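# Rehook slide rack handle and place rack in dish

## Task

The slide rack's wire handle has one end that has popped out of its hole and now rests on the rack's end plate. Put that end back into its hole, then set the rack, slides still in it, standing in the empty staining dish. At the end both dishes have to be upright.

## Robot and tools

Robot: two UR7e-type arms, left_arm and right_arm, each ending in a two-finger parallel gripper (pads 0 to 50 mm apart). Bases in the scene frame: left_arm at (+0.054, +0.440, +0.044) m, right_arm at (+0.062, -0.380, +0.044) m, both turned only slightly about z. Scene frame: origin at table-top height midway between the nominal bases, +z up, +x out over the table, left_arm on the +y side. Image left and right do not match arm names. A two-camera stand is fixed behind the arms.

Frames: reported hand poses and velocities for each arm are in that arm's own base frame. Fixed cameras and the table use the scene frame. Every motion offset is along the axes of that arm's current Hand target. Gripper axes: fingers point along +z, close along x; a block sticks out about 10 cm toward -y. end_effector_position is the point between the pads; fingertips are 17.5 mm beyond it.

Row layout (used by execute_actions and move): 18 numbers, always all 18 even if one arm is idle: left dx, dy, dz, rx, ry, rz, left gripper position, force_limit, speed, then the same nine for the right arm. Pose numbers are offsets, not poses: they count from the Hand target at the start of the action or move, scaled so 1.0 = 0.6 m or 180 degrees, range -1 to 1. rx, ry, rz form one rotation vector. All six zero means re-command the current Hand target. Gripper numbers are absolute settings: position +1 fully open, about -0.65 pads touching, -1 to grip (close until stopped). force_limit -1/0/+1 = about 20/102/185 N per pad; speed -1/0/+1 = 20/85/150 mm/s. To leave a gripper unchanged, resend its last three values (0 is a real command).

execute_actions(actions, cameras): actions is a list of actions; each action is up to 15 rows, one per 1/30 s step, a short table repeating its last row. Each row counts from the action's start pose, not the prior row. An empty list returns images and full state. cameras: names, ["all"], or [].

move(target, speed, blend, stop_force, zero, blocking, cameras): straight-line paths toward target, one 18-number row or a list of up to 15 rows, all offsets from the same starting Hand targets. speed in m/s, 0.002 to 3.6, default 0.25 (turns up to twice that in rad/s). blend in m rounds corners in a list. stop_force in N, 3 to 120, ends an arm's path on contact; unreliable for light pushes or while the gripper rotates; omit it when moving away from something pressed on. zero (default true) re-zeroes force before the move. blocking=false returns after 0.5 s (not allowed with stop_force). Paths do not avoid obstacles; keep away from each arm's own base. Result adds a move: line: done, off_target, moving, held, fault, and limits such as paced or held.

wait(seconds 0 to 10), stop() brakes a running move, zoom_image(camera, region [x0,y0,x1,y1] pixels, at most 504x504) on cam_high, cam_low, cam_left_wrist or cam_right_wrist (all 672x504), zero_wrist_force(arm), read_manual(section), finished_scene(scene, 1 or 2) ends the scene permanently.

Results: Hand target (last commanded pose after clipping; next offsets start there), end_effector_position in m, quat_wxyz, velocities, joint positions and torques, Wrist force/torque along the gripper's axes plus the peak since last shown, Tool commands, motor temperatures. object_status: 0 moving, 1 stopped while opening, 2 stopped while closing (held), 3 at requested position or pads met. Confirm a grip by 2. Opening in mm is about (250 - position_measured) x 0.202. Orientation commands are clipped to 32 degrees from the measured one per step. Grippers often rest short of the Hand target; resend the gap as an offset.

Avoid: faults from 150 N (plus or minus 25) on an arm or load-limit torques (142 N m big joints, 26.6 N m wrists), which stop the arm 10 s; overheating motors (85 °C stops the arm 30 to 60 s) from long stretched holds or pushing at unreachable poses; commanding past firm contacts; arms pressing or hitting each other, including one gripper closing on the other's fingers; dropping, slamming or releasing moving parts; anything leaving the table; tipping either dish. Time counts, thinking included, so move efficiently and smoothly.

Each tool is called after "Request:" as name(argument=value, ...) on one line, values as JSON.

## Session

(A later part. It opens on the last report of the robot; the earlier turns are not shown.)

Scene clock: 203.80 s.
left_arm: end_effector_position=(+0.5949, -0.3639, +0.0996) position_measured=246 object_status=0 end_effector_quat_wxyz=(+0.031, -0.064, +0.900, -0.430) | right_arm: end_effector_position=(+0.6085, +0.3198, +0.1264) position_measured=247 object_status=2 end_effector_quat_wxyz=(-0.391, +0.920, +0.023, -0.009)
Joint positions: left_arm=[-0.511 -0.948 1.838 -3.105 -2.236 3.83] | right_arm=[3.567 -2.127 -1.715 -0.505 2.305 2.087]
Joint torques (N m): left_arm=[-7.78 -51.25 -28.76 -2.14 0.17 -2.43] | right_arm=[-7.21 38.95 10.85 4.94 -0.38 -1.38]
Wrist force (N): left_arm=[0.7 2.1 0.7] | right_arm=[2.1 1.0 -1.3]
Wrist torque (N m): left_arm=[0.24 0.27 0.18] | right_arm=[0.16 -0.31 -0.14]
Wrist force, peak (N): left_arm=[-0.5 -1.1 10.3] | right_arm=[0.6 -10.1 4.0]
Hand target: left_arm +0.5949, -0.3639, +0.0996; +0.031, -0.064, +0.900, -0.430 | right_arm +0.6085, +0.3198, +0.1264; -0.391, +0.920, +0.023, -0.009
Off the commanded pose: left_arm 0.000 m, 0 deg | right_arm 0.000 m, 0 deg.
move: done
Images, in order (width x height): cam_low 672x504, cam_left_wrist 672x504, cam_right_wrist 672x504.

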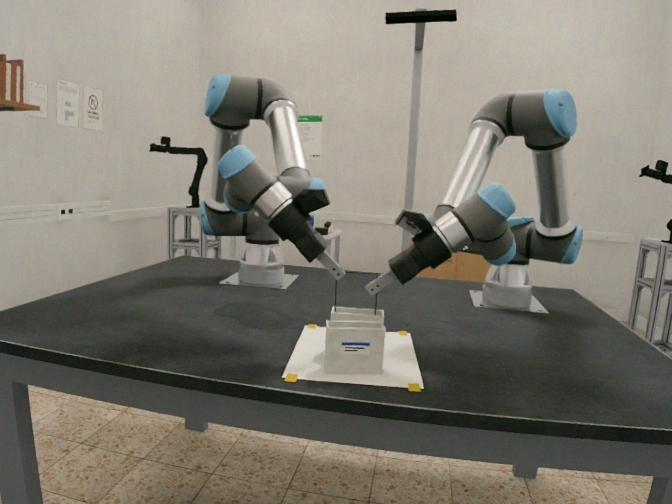

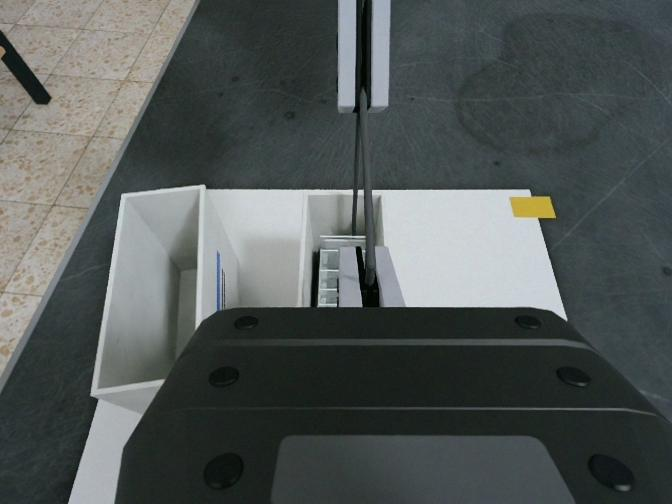

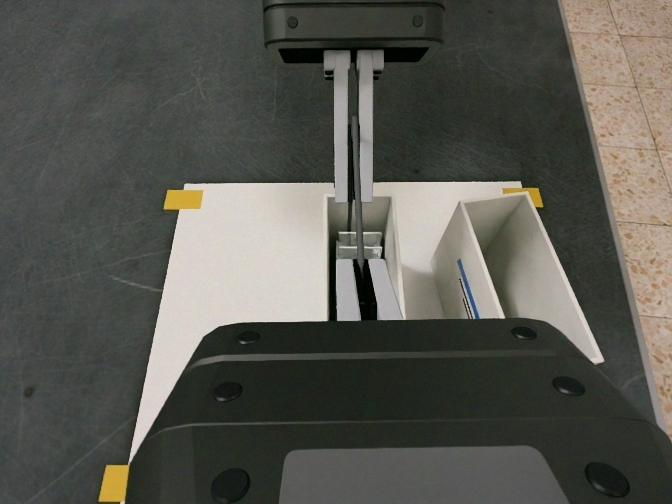

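Request:
move(target=[[0,0,0,0,0,0,-1,0.3,-1,0,0,0,0,0,0,-0.3,0.3,-1],[0,0,0,0,0,0,-1,0.3,-1,0,0.0419,0.0405,0,0,0,-0.3,0.3,-1],[0,0,0,0,0,0,-1,0.3,-1,0,0.0419,0.0405,0,0,0,-1,0.3,-1]], speed=0.05, cameras=["cam_low","cam_left_wrist","cam_right_wrist"])

Request:
zoom_image(camera="cam_low", region=[310, 230, 400, 320])

Request:
zoom_image(camera="cam_right_wrist", region=[320, 180, 400, 260])

Request:
zoom_image(camera="cam_left_wrist", region=[310, 180, 390, 260])

Scene clock: 211.10 s.
left_arm: end_effector_position=(+0.5949, -0.3639, +0.0997) position_measured=246 object_status=2 end_effector_quat_wxyz=(+0.031, -0.064, +0.900, -0.430) | right_arm: end_effector_position=(+0.6085, +0.3199, +0.0915) position_measured=247 object_status=2 end_effector_quat_wxyz=(-0.391, +0.920, +0.023, -0.009)
Joint positions: left_arm=[-0.511 -0.948 1.838 -3.105 -2.236 3.83] | right_arm=[3.567 -2.184 -1.734 -0.43 2.305 2.087]
Joint torques (N m): left_arm=[-8.29 -50.8 -25.14 -2.53 0.15 -2.32] | right_arm=[5.69 58.97 30.6 2.17 -1.28 1.32]
Wrist force (N): left_arm=[-0.3 3.0 -0.5] | right_arm=[1.1 1.9 -2.3]
Wrist torque (N m): left_arm=[0.26 0.26 0.17] | right_arm=[0.18 -0.41 -0.15]
Wrist force, peak (N): left_arm=[-0.2 3.2 -0.7] | right_arm=[1.1 2.0 -2.5]
Hand target: left_arm +0.5949, -0.3639, +0.0996; +0.031, -0.064, +0.900, -0.430 | right_arm +0.6085, +0.3199, +0.0915; -0.391, +0.920, +0.023, -0.009
Off the commanded pose: left_arm 0.000 m, 0 deg | right_arm 0.000 m, 0 deg.
move: done
Images, in order (width x height): cam_low 672x504, cam_left_wrist 672x504, cam_right_wrist 672x504.

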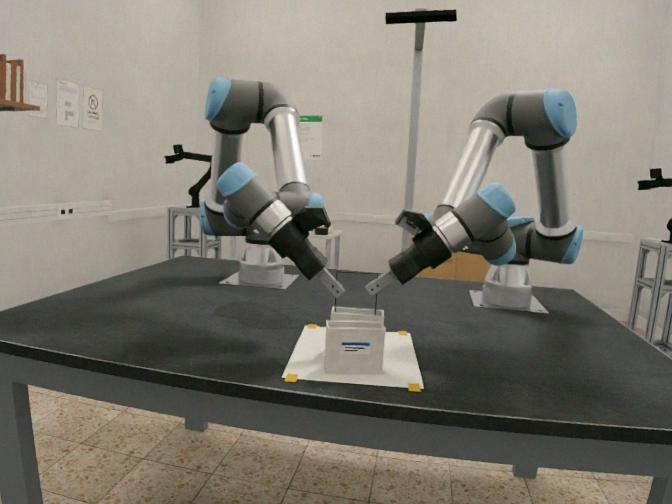

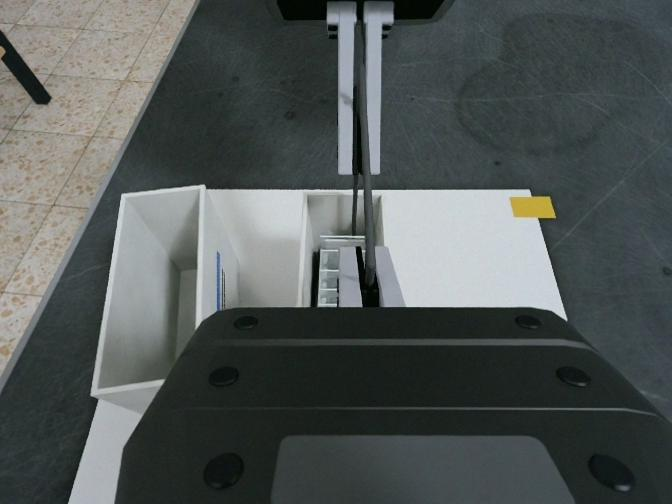

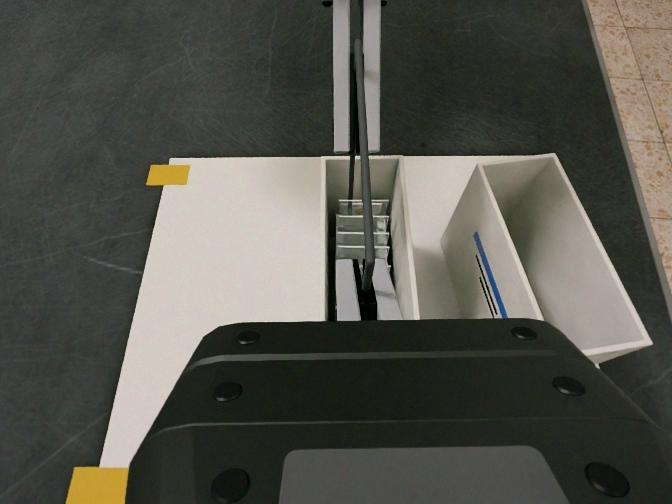

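Scaled by 5.600 from the camera's 672x504 image, which has a finer 960x720 frame.

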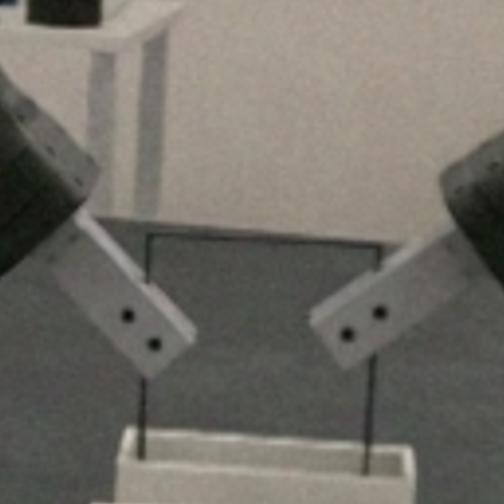

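Scaled by 6.300 from the camera's 672x504 image, which has a finer 960x720 frame.

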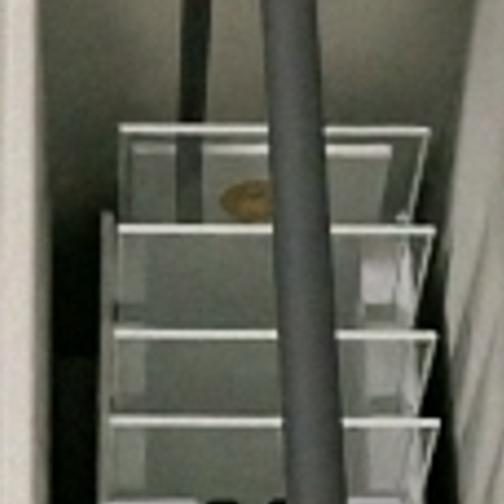

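Scaled by 6.300 from the camera's 672x504 image, which has a finer 960x720 frame.

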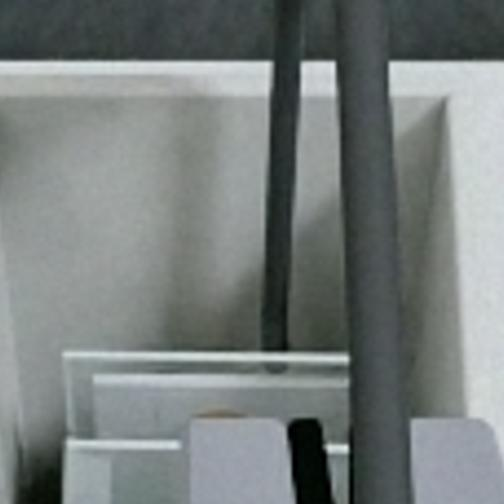

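Request:
move(target=[[0,-0.0168,-0.0136,0,0,0,-1,0.3,-1,0,-0.0156,-0.0151,0,0,0,-1,0.3,-1],[-0.0092,-0.0168,-0.0136,0,0,0,-1,0.3,-1,0.0092,-0.0156,-0.0151,0,0,0,-1,0.3,-1],[-0.0092,-0.0126,-0.0188,0,0,0,-1,0.3,-1,0.0092,-0.0133,-0.0175,0,0,0,-1,0.3,-1]], speed=0.03, cameras=["cam_low","cam_left_wrist","cam_right_wrist"])

Request:
zoom_image(camera="cam_low", region=[310, 230, 400, 320])

Request:
zoom_image(camera="cam_right_wrist", region=[320, 180, 400, 260])

Request:
zoom_image(camera="cam_left_wrist", region=[310, 180, 390, 260])

Scene clock: 236.57 s.
left_arm: end_effector_position=(+0.5997, -0.3591, +0.1126) position_measured=246 object_status=2 end_effector_quat_wxyz=(+0.030, -0.064, +0.900, -0.430) | right_arm: end_effector_position=(+0.6141, +0.3183, +0.1047) position_measured=247 object_status=2 end_effector_quat_wxyz=(-0.392, +0.920, +0.024, -0.009)
Joint positions: left_arm=[-0.499 -0.968 1.825 -3.064 -2.243 3.842] | right_arm=[3.561 -2.17 -1.711 -0.471 2.308 2.079]
Joint torques (N m): left_arm=[22.86 -43.91 -14.62 0.09 5.1 -1.37] | right_arm=[-41.67 48.18 -1.22 -1.8 -11.71 0.99]
Wrist force (N): left_arm=[-0.2 -31.3 49.5] | right_arm=[1.5 -49.4 37.9]
Wrist torque (N m): left_arm=[-0.48 0.24 0.15] | right_arm=[-1.03 -0.39 -0.14]
Wrist force, peak (N): left_arm=[-0.2 -31.3 49.5] | right_arm=[1.5 -49.4 37.9]
Hand target: left_arm +0.5998, -0.3591, +0.1126; +0.031, -0.064, +0.900, -0.430 | right_arm +0.6141, +0.3181, +0.1045; -0.391, +0.920, +0.023, -0.009
Off the commanded pose: left_arm 0.000 m, 0 deg | right_arm 0.000 m, 0 deg.
move: done
Images, in order (width x height): cam_low 672x504, cam_left_wrist 672x504, cam_right_wrist 672x504.

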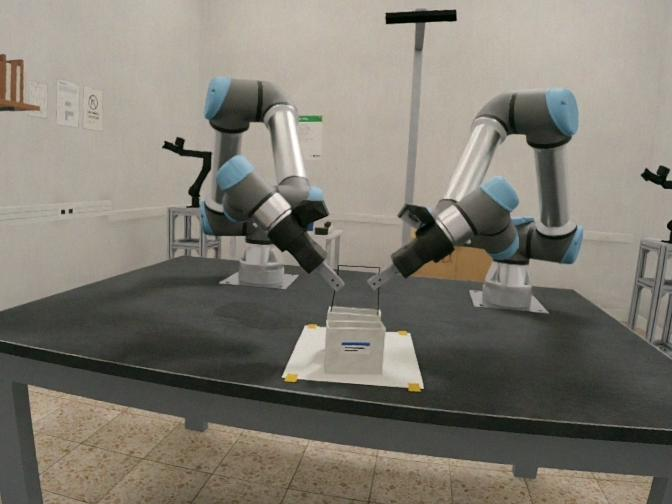

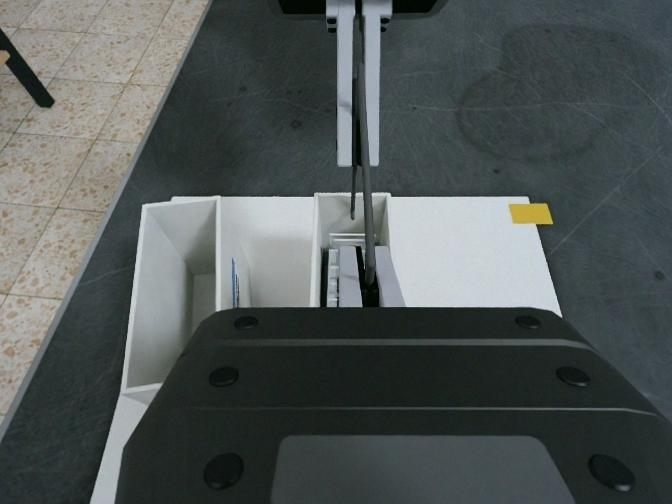

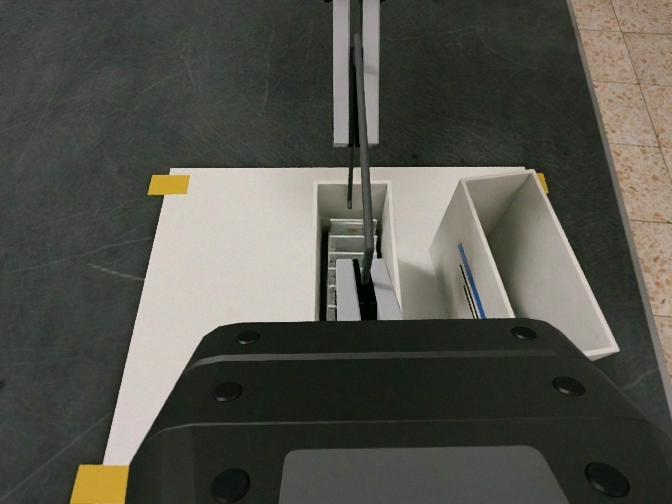

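Scaled by 5.600 from the camera's 672x504 image, which has a finer 960x720 frame.

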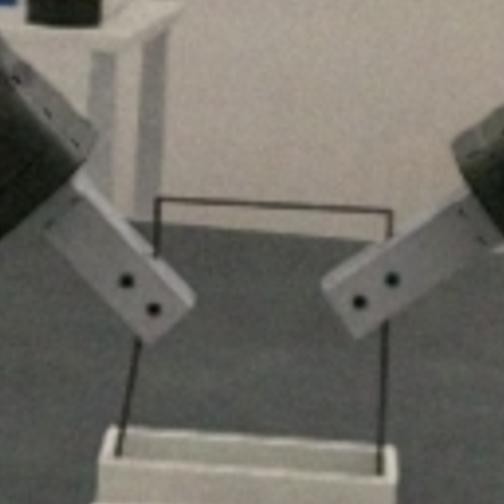

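Scaled by 6.300 from the camera's 672x504 image, which has a finer 960x720 frame.

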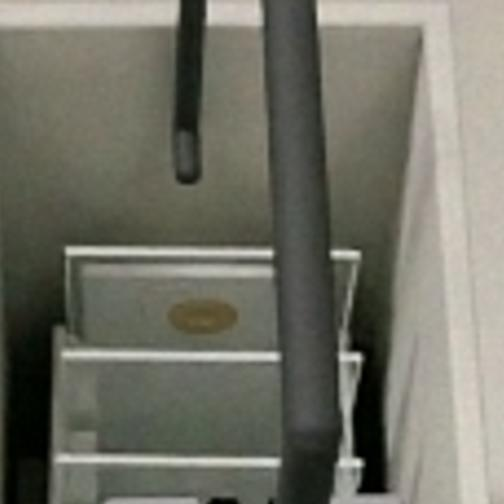

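Scaled by 6.300 from the camera's 672x504 image, which has a finer 960x720 frame.

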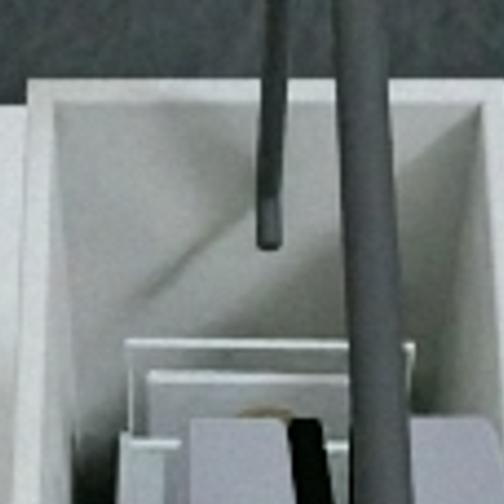

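Request:
move(target=[[-0.0025,0.0016,-0.0019,0,0,0,-1,0.3,-1,0,-0.0017,0.0018,0,0,0,-1,0.3,-1],[-0.0025,0.0184,0.0117,0,0,0,-1,0.3,-1,0,0.0139,0.0169,0,0,0,-1,0.3,-1]], speed=0.015, stop_force=15, cameras=["cam_low","cam_left_wrist","cam_right_wrist"])

Request:
zoom_image(camera="cam_low", region=[310, 240, 400, 330])

Request:
zoom_image(camera="cam_right_wrist", region=[320, 170, 400, 250])

Request:
zoom_image(camera="cam_left_wrist", region=[310, 170, 390, 250])

Scene clock: 256.83 s.
left_arm: end_effector_position=(+0.6011, -0.3574, +0.0996) position_measured=246 object_status=2 end_effector_quat_wxyz=(+0.030, -0.064, +0.900, -0.430) | right_arm: end_effector_position=(+0.6141, +0.3196, +0.0915) position_measured=247 object_status=2 end_effector_quat_wxyz=(-0.391, +0.920, +0.023, -0.009)
Joint positions: left_arm=[-0.496 -0.943 1.826 -3.088 -2.245 3.845] | right_arm=[3.563 -2.192 -1.717 -0.442 2.306 2.082]
Joint torques (N m): left_arm=[19.2 -54.67 -11.92 -0.17 4.77 -2.74] | right_arm=[-35.41 52.52 16.4 -1.97 -11.05 1.52]
Wrist force (N): left_arm=[0.6 -28.9 47.6] | right_arm=[2.2 -47.1 35.0]
Wrist torque (N m): left_arm=[-0.32 0.19 0.19] | right_arm=[-0.97 -0.46 -0.28]
Wrist force, peak (N): left_arm=[0.1 -31.1 50.2] | right_arm=[1.0 -50.1 38.3]
Hand target: left_arm +0.6011, -0.3574, +0.0996; +0.031, -0.064, +0.900, -0.430 | right_arm +0.6141, +0.3196, +0.0915; -0.391, +0.920, +0.023, -0.009
Off the commanded pose: left_arm 0.000 m, 0 deg | right_arm 0.000 m, 0 deg.
move: done
Images, in order (width x height): cam_low 672x504, cam_left_wrist 672x504, cam_right_wrist 672x504.

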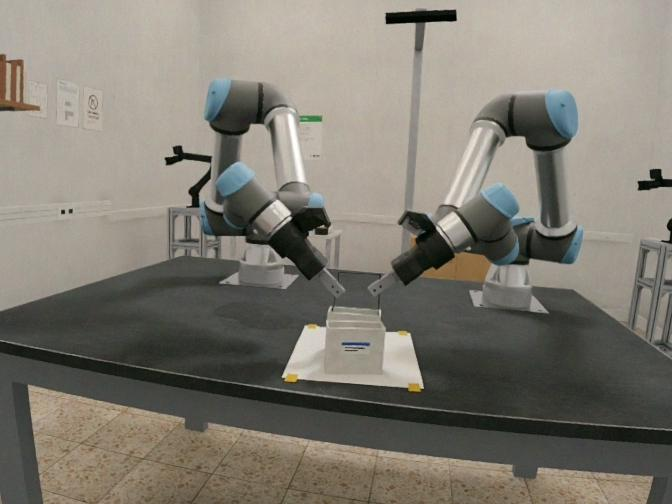

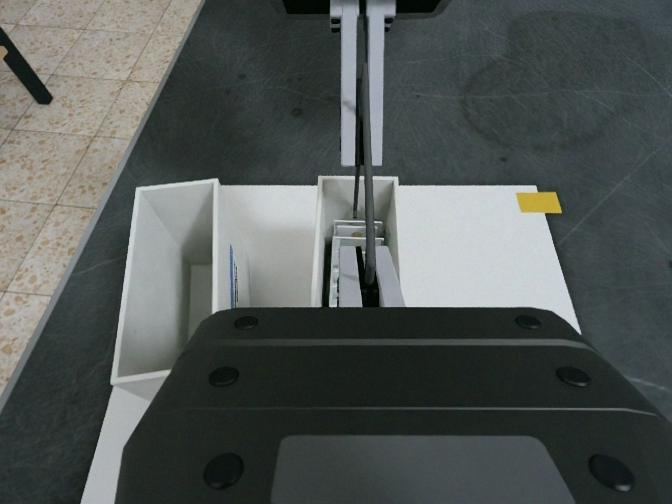

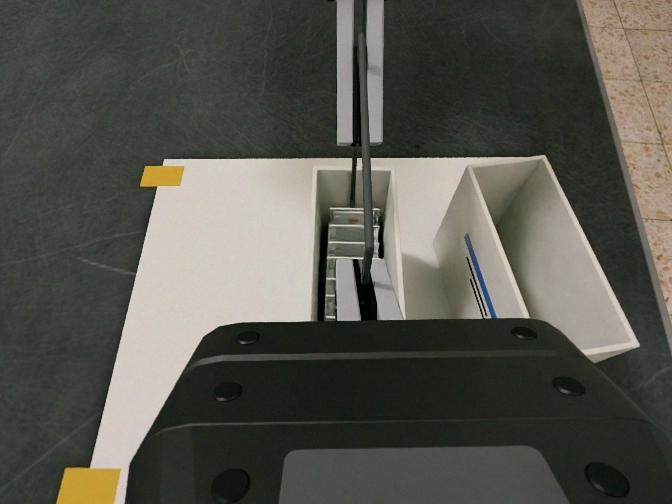

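Scaled by 5.600 from the camera's 672x504 image, which has a finer 960x720 frame.

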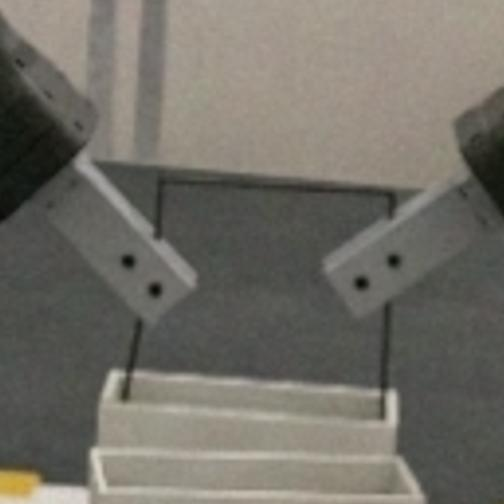

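Scaled by 6.300 from the camera's 672x504 image, which has a finer 960x720 frame.

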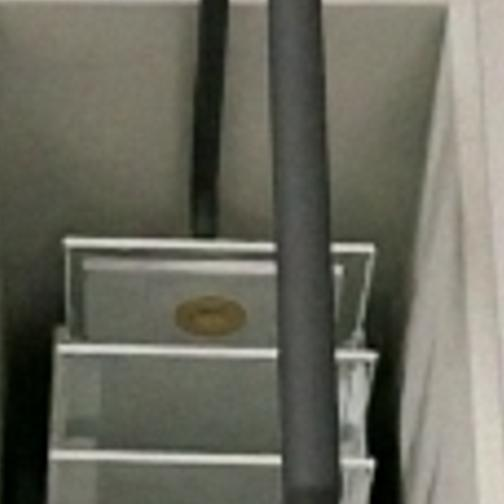

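Scaled by 6.300 from the camera's 672x504 image, which has a finer 960x720 frame.

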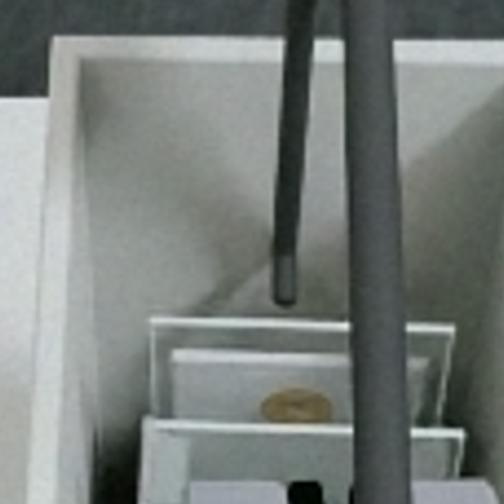

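Request:
move(target=[[0,0,0,0,0,0,-1,0.3,-1,-0.003,0,0,0,0,0,-1,0.3,-1],[0,0.0104,0.0084,0,0,0,-1,0.3,-1,-0.003,0.0096,0.0093,0,0,0,-1,0.3,-1]], speed=0.03, stop_force=15, cameras=["all"])

Request:
zoom_image(camera="cam_right_wrist", region=[320, 170, 400, 250])

Request:
zoom_image(camera="cam_left_wrist", region=[310, 170, 390, 250])

Request:
zoom_image(camera="cam_low", region=[310, 240, 400, 330])

Scene clock: 280.20 s.
left_arm: end_effector_position=(+0.6011, -0.3574, +0.0916) position_measured=246 object_status=2 end_effector_quat_wxyz=(+0.030, -0.064, +0.900, -0.430) | right_arm: end_effector_position=(+0.6123, +0.3196, +0.0834) position_measured=247 object_status=2 end_effector_quat_wxyz=(-0.391, +0.920, +0.023, -0.009)
Joint positions: left_arm=[-0.496 -0.928 1.828 -3.105 -2.245 3.845] | right_arm=[3.564 -2.203 -1.726 -0.421 2.306 2.084]
Joint torques (N m): left_arm=[30.32 -54.46 -10.99 -0.29 3.15 0.07] | right_arm=[-25.99 52.23 16.29 -2.25 -10.94 -1.63]
Wrist force (N): left_arm=[2.2 -28.2 46.9] | right_arm=[3.4 -45.9 34.1]
Wrist torque (N m): left_arm=[-0.32 0.14 0.22] | right_arm=[-0.85 -0.46 -0.26]
Wrist force, peak (N): left_arm=[1.8 -30.1 48.1] | right_arm=[3.6 -48.0 35.6]
Hand target: left_arm +0.6011, -0.3574, +0.0916; +0.031, -0.064, +0.900, -0.430 | right_arm +0.6123, +0.3196, +0.0835; -0.391, +0.920, +0.023, -0.009
Off the commanded pose: left_arm 0.000 m, 0 deg | right_arm 0.000 m, 0 deg.
move: done

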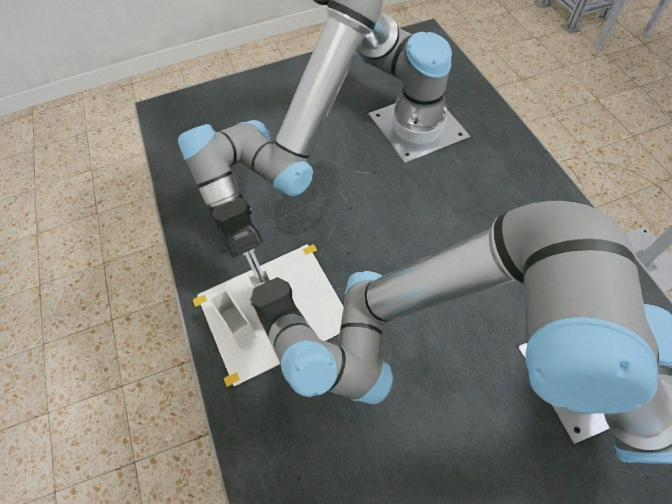

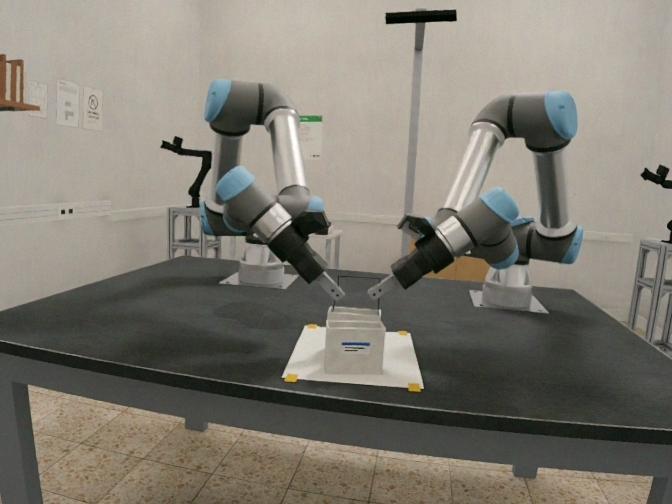

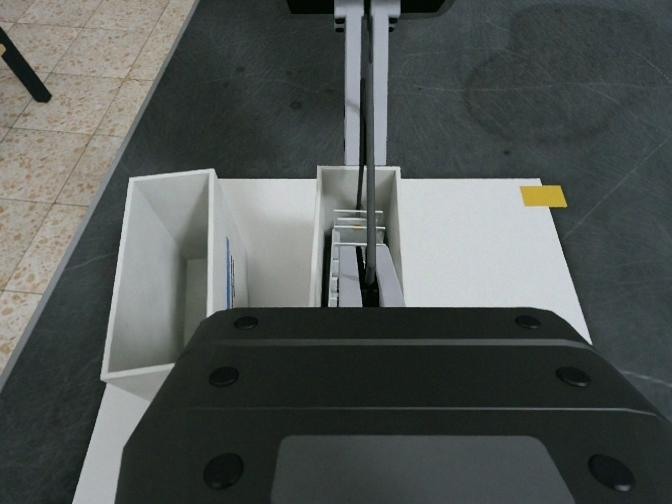

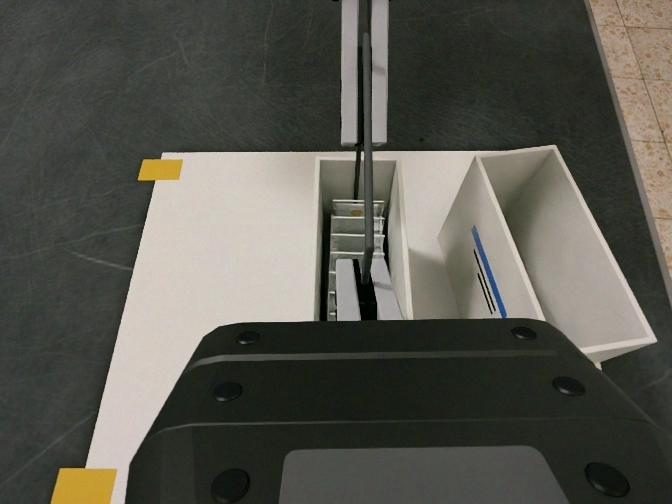

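Scaled by 6.300 from the camera's 672x504 image, which has a finer 960x720 frame.

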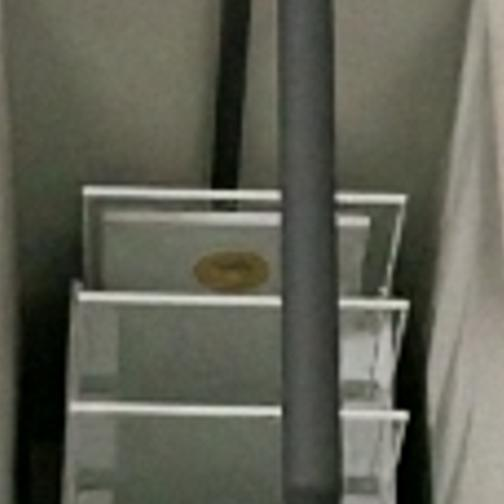

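Scaled by 6.300 from the camera's 672x504 image, which has a finer 960x720 frame.

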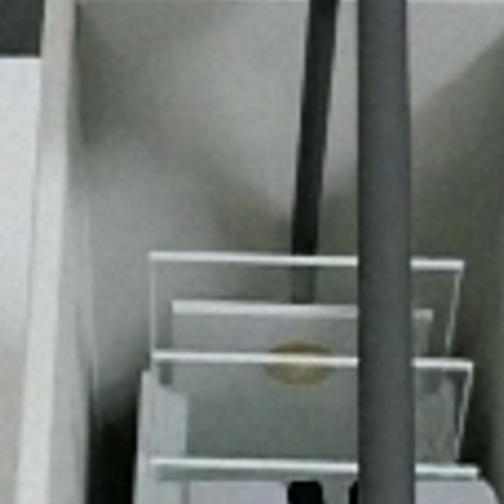

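Scaled by 5.600 from the camera's 672x504 image, which has a finer 960x720 frame.

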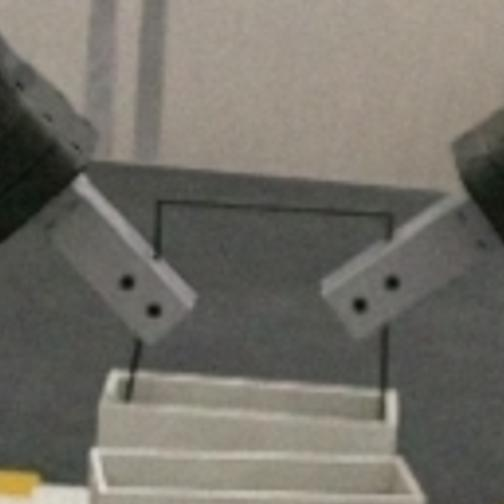

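Request:
move(target=[-0.0013,0.0058,0.0047,0,0,0,-1,0.3,-1,0,0.0054,0.0052,0,0,0,-1,0.3,-1], speed=0.02, stop_force=12, cameras=["all"])

Request:
zoom_image(camera="cam_right_wrist", region=[320, 170, 400, 250])

Request:
zoom_image(camera="cam_left_wrist", region=[310, 170, 390, 250])

Request:
move(target=[0,-0.0031,0.0039,0,0,0,-1,0.3,-1,0,-0.0035,0.0036,0,0,0,-1,0.3,-1], speed=0.02, cameras=["all"])

Request:
zoom_image(camera="cam_right_wrist", region=[320, 170, 400, 250])

Request:
zoom_image(camera="cam_left_wrist", region=[310, 170, 390, 250])

Request:
zoom_image(camera="cam_low", region=[310, 240, 400, 330])

Scene clock: 298.37 s.
left_arm: end_effector_position=(+0.6019, -0.3573, +0.0871) position_measured=246 object_status=2 end_effector_quat_wxyz=(+0.030, -0.064, +0.900, -0.430) | right_arm: end_effector_position=(+0.6123, +0.3196, +0.0789) position_measured=247 object_status=2 end_effector_quat_wxyz=(-0.391, +0.920, +0.023, -0.009)
Joint positions: left_arm=[-0.495 -0.919 1.827 -3.113 -2.246 3.846] | right_arm=[3.564 -2.21 -1.727 -0.412 2.306 2.084]
Joint torques (N m): left_arm=[36.44 -54.34 -14.85 -0.61 2.69 1.69] | right_arm=[-27.28 52.18 0.68 -1.35 -10.68 -1.17]
Wrist force (N): left_arm=[3.1 -28.5 47.2] | right_arm=[4.9 -46.7 34.5]
Wrist torque (N m): left_arm=[-0.28 0.13 0.30] | right_arm=[-0.90 -0.58 -0.15]
Wrist force, peak (N): left_arm=[3.3 -28.8 47.2] | right_arm=[4.9 -46.7 34.5]
Hand target: left_arm +0.6019, -0.3573, +0.0871; +0.031, -0.064, +0.900, -0.430 | right_arm +0.6123, +0.3196, +0.0790; -0.391, +0.920, +0.023, -0.009
Off the commanded pose: left_arm 0.000 m, 0 deg | right_arm 0.000 m, 0 deg.
move: done

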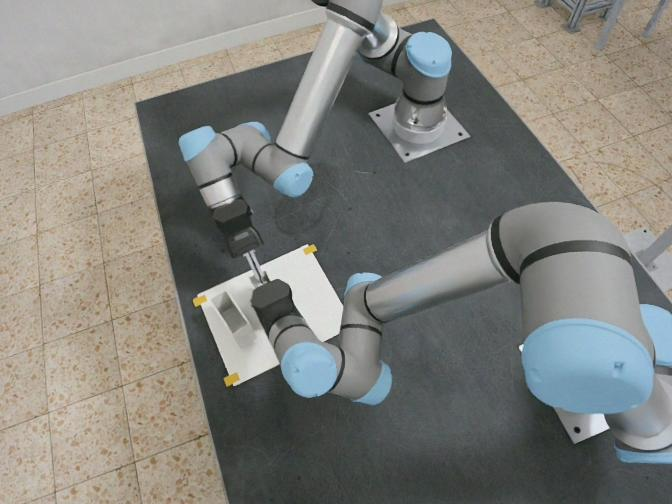

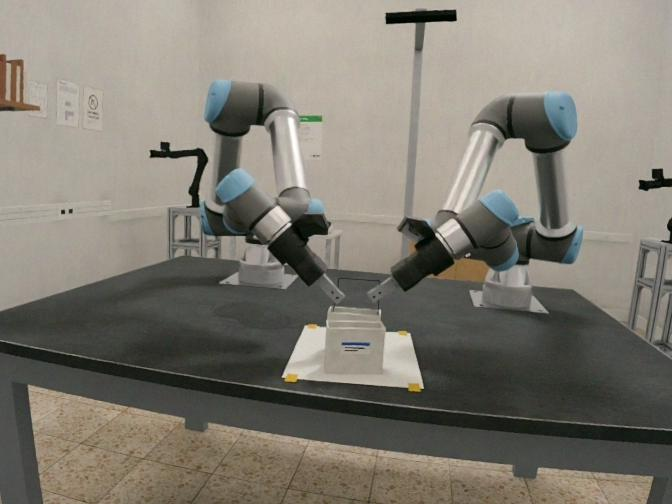

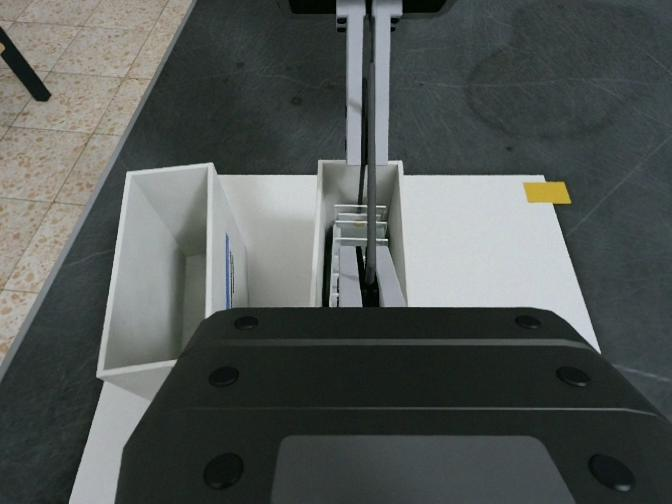

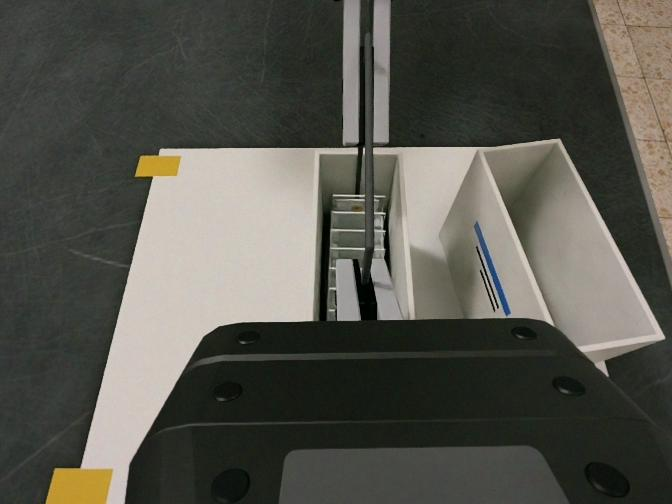

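Scaled by 6.300 from the camera's 672x504 image, which has a finer 960x720 frame.

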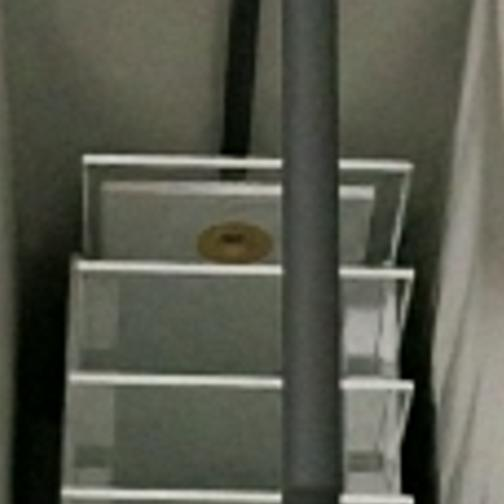

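Scaled by 6.300 from the camera's 672x504 image, which has a finer 960x720 frame.

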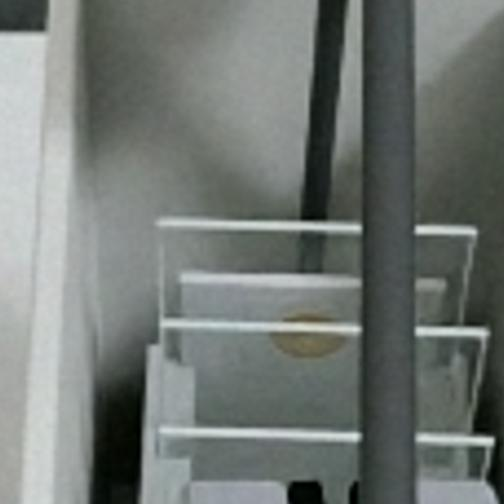

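Scene clock: 299.07 s.
left_arm: end_effector_position=(+0.6024, -0.3601, +0.0870) position_measured=246 object_status=2 end_effector_quat_wxyz=(+0.031, -0.064, +0.900, -0.429) | right_arm: end_effector_position=(+0.6123, +0.3223, +0.0788) position_measured=247 object_status=2 end_effector_quat_wxyz=(-0.391, +0.920, +0.023, -0.009)
Joint positions: left_arm=[-0.499 -0.916 1.823 -3.114 -2.243 3.841] | right_arm=[3.568 -2.212 -1.725 -0.408 2.304 2.089]
Joint torques (N m): left_arm=[-38.39 -32.29 -38.13 -7.8 -7.28 -2.28] | right_arm=[36.94 44.77 39.52 7.93 10.51 0.68]
Wrist force (N): left_arm=[-2.3 34.4 -40.6] | right_arm=[-1.3 41.2 -41.0]
Wrist torque (N m): left_arm=[0.63 0.23 0.32] | right_arm=[1.33 -0.46 -0.28]
Wrist force, peak (N): left_arm=[3.0 -28.7 46.8] | right_arm=[-1.3 41.2 -41.0]
Hand target: left_arm +0.6023, -0.3603, +0.0871; +0.031, -0.064, +0.900, -0.430 | right_arm +0.6122, +0.3226, +0.0790; -0.391, +0.920, +0.023, -0.009
Off the commanded pose: left_arm 0.000 m, 0 deg | right_arm 0.000 m, 0 deg.
move: done

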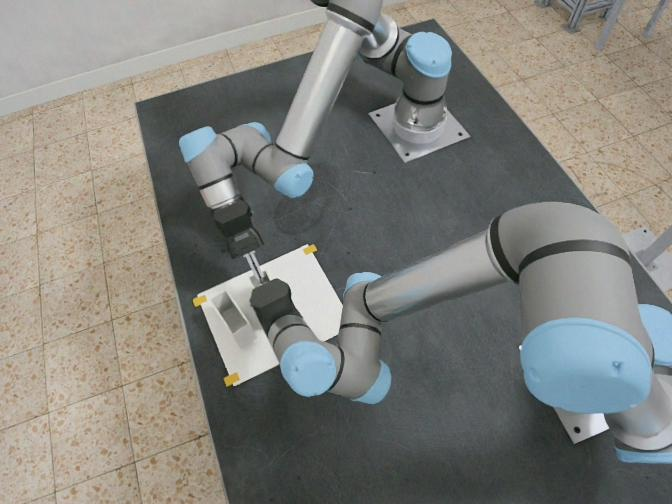

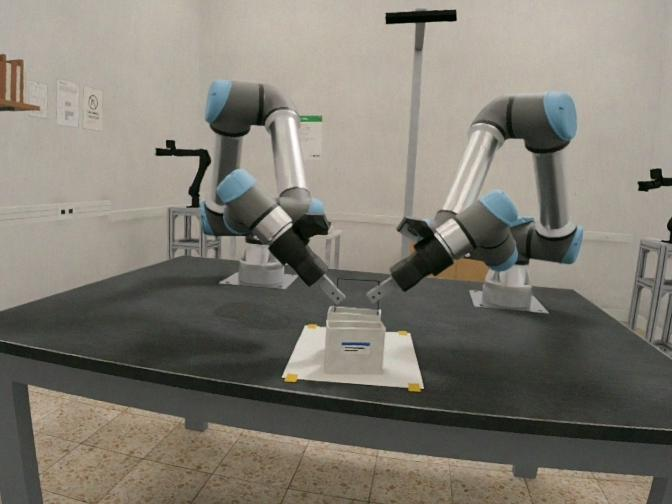

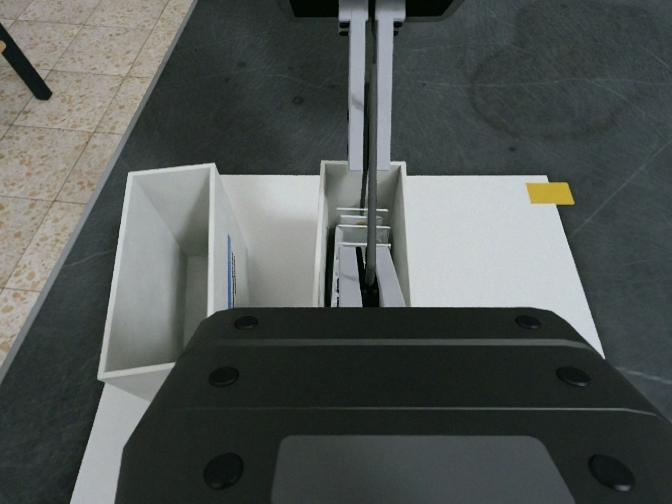

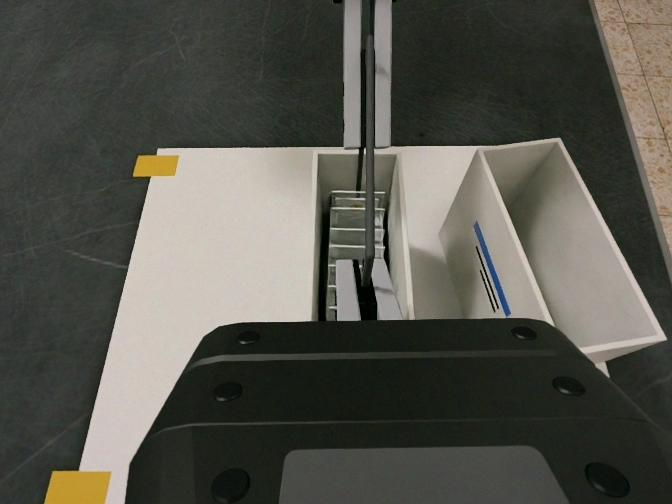

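Scaled by 6.300 from the camera's 672x504 image, which has a finer 960x720 frame.

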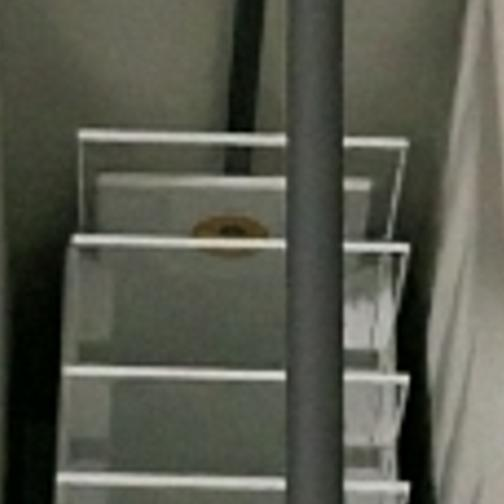

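Scaled by 6.300 from the camera's 672x504 image, which has a finer 960x720 frame.

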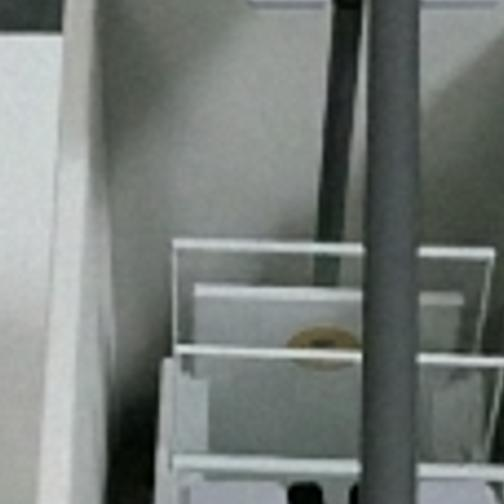

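Scaled by 5.600 from the camera's 672x504 image, which has a finer 960x720 frame.

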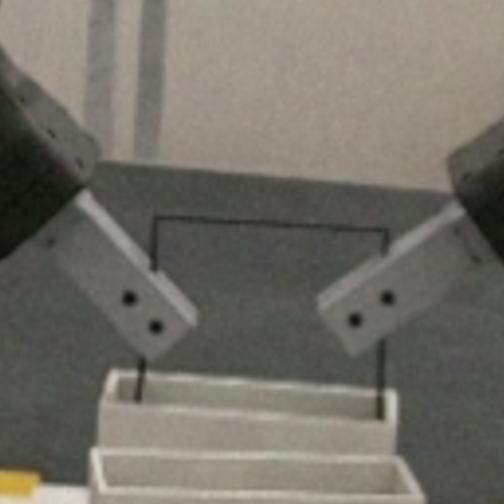

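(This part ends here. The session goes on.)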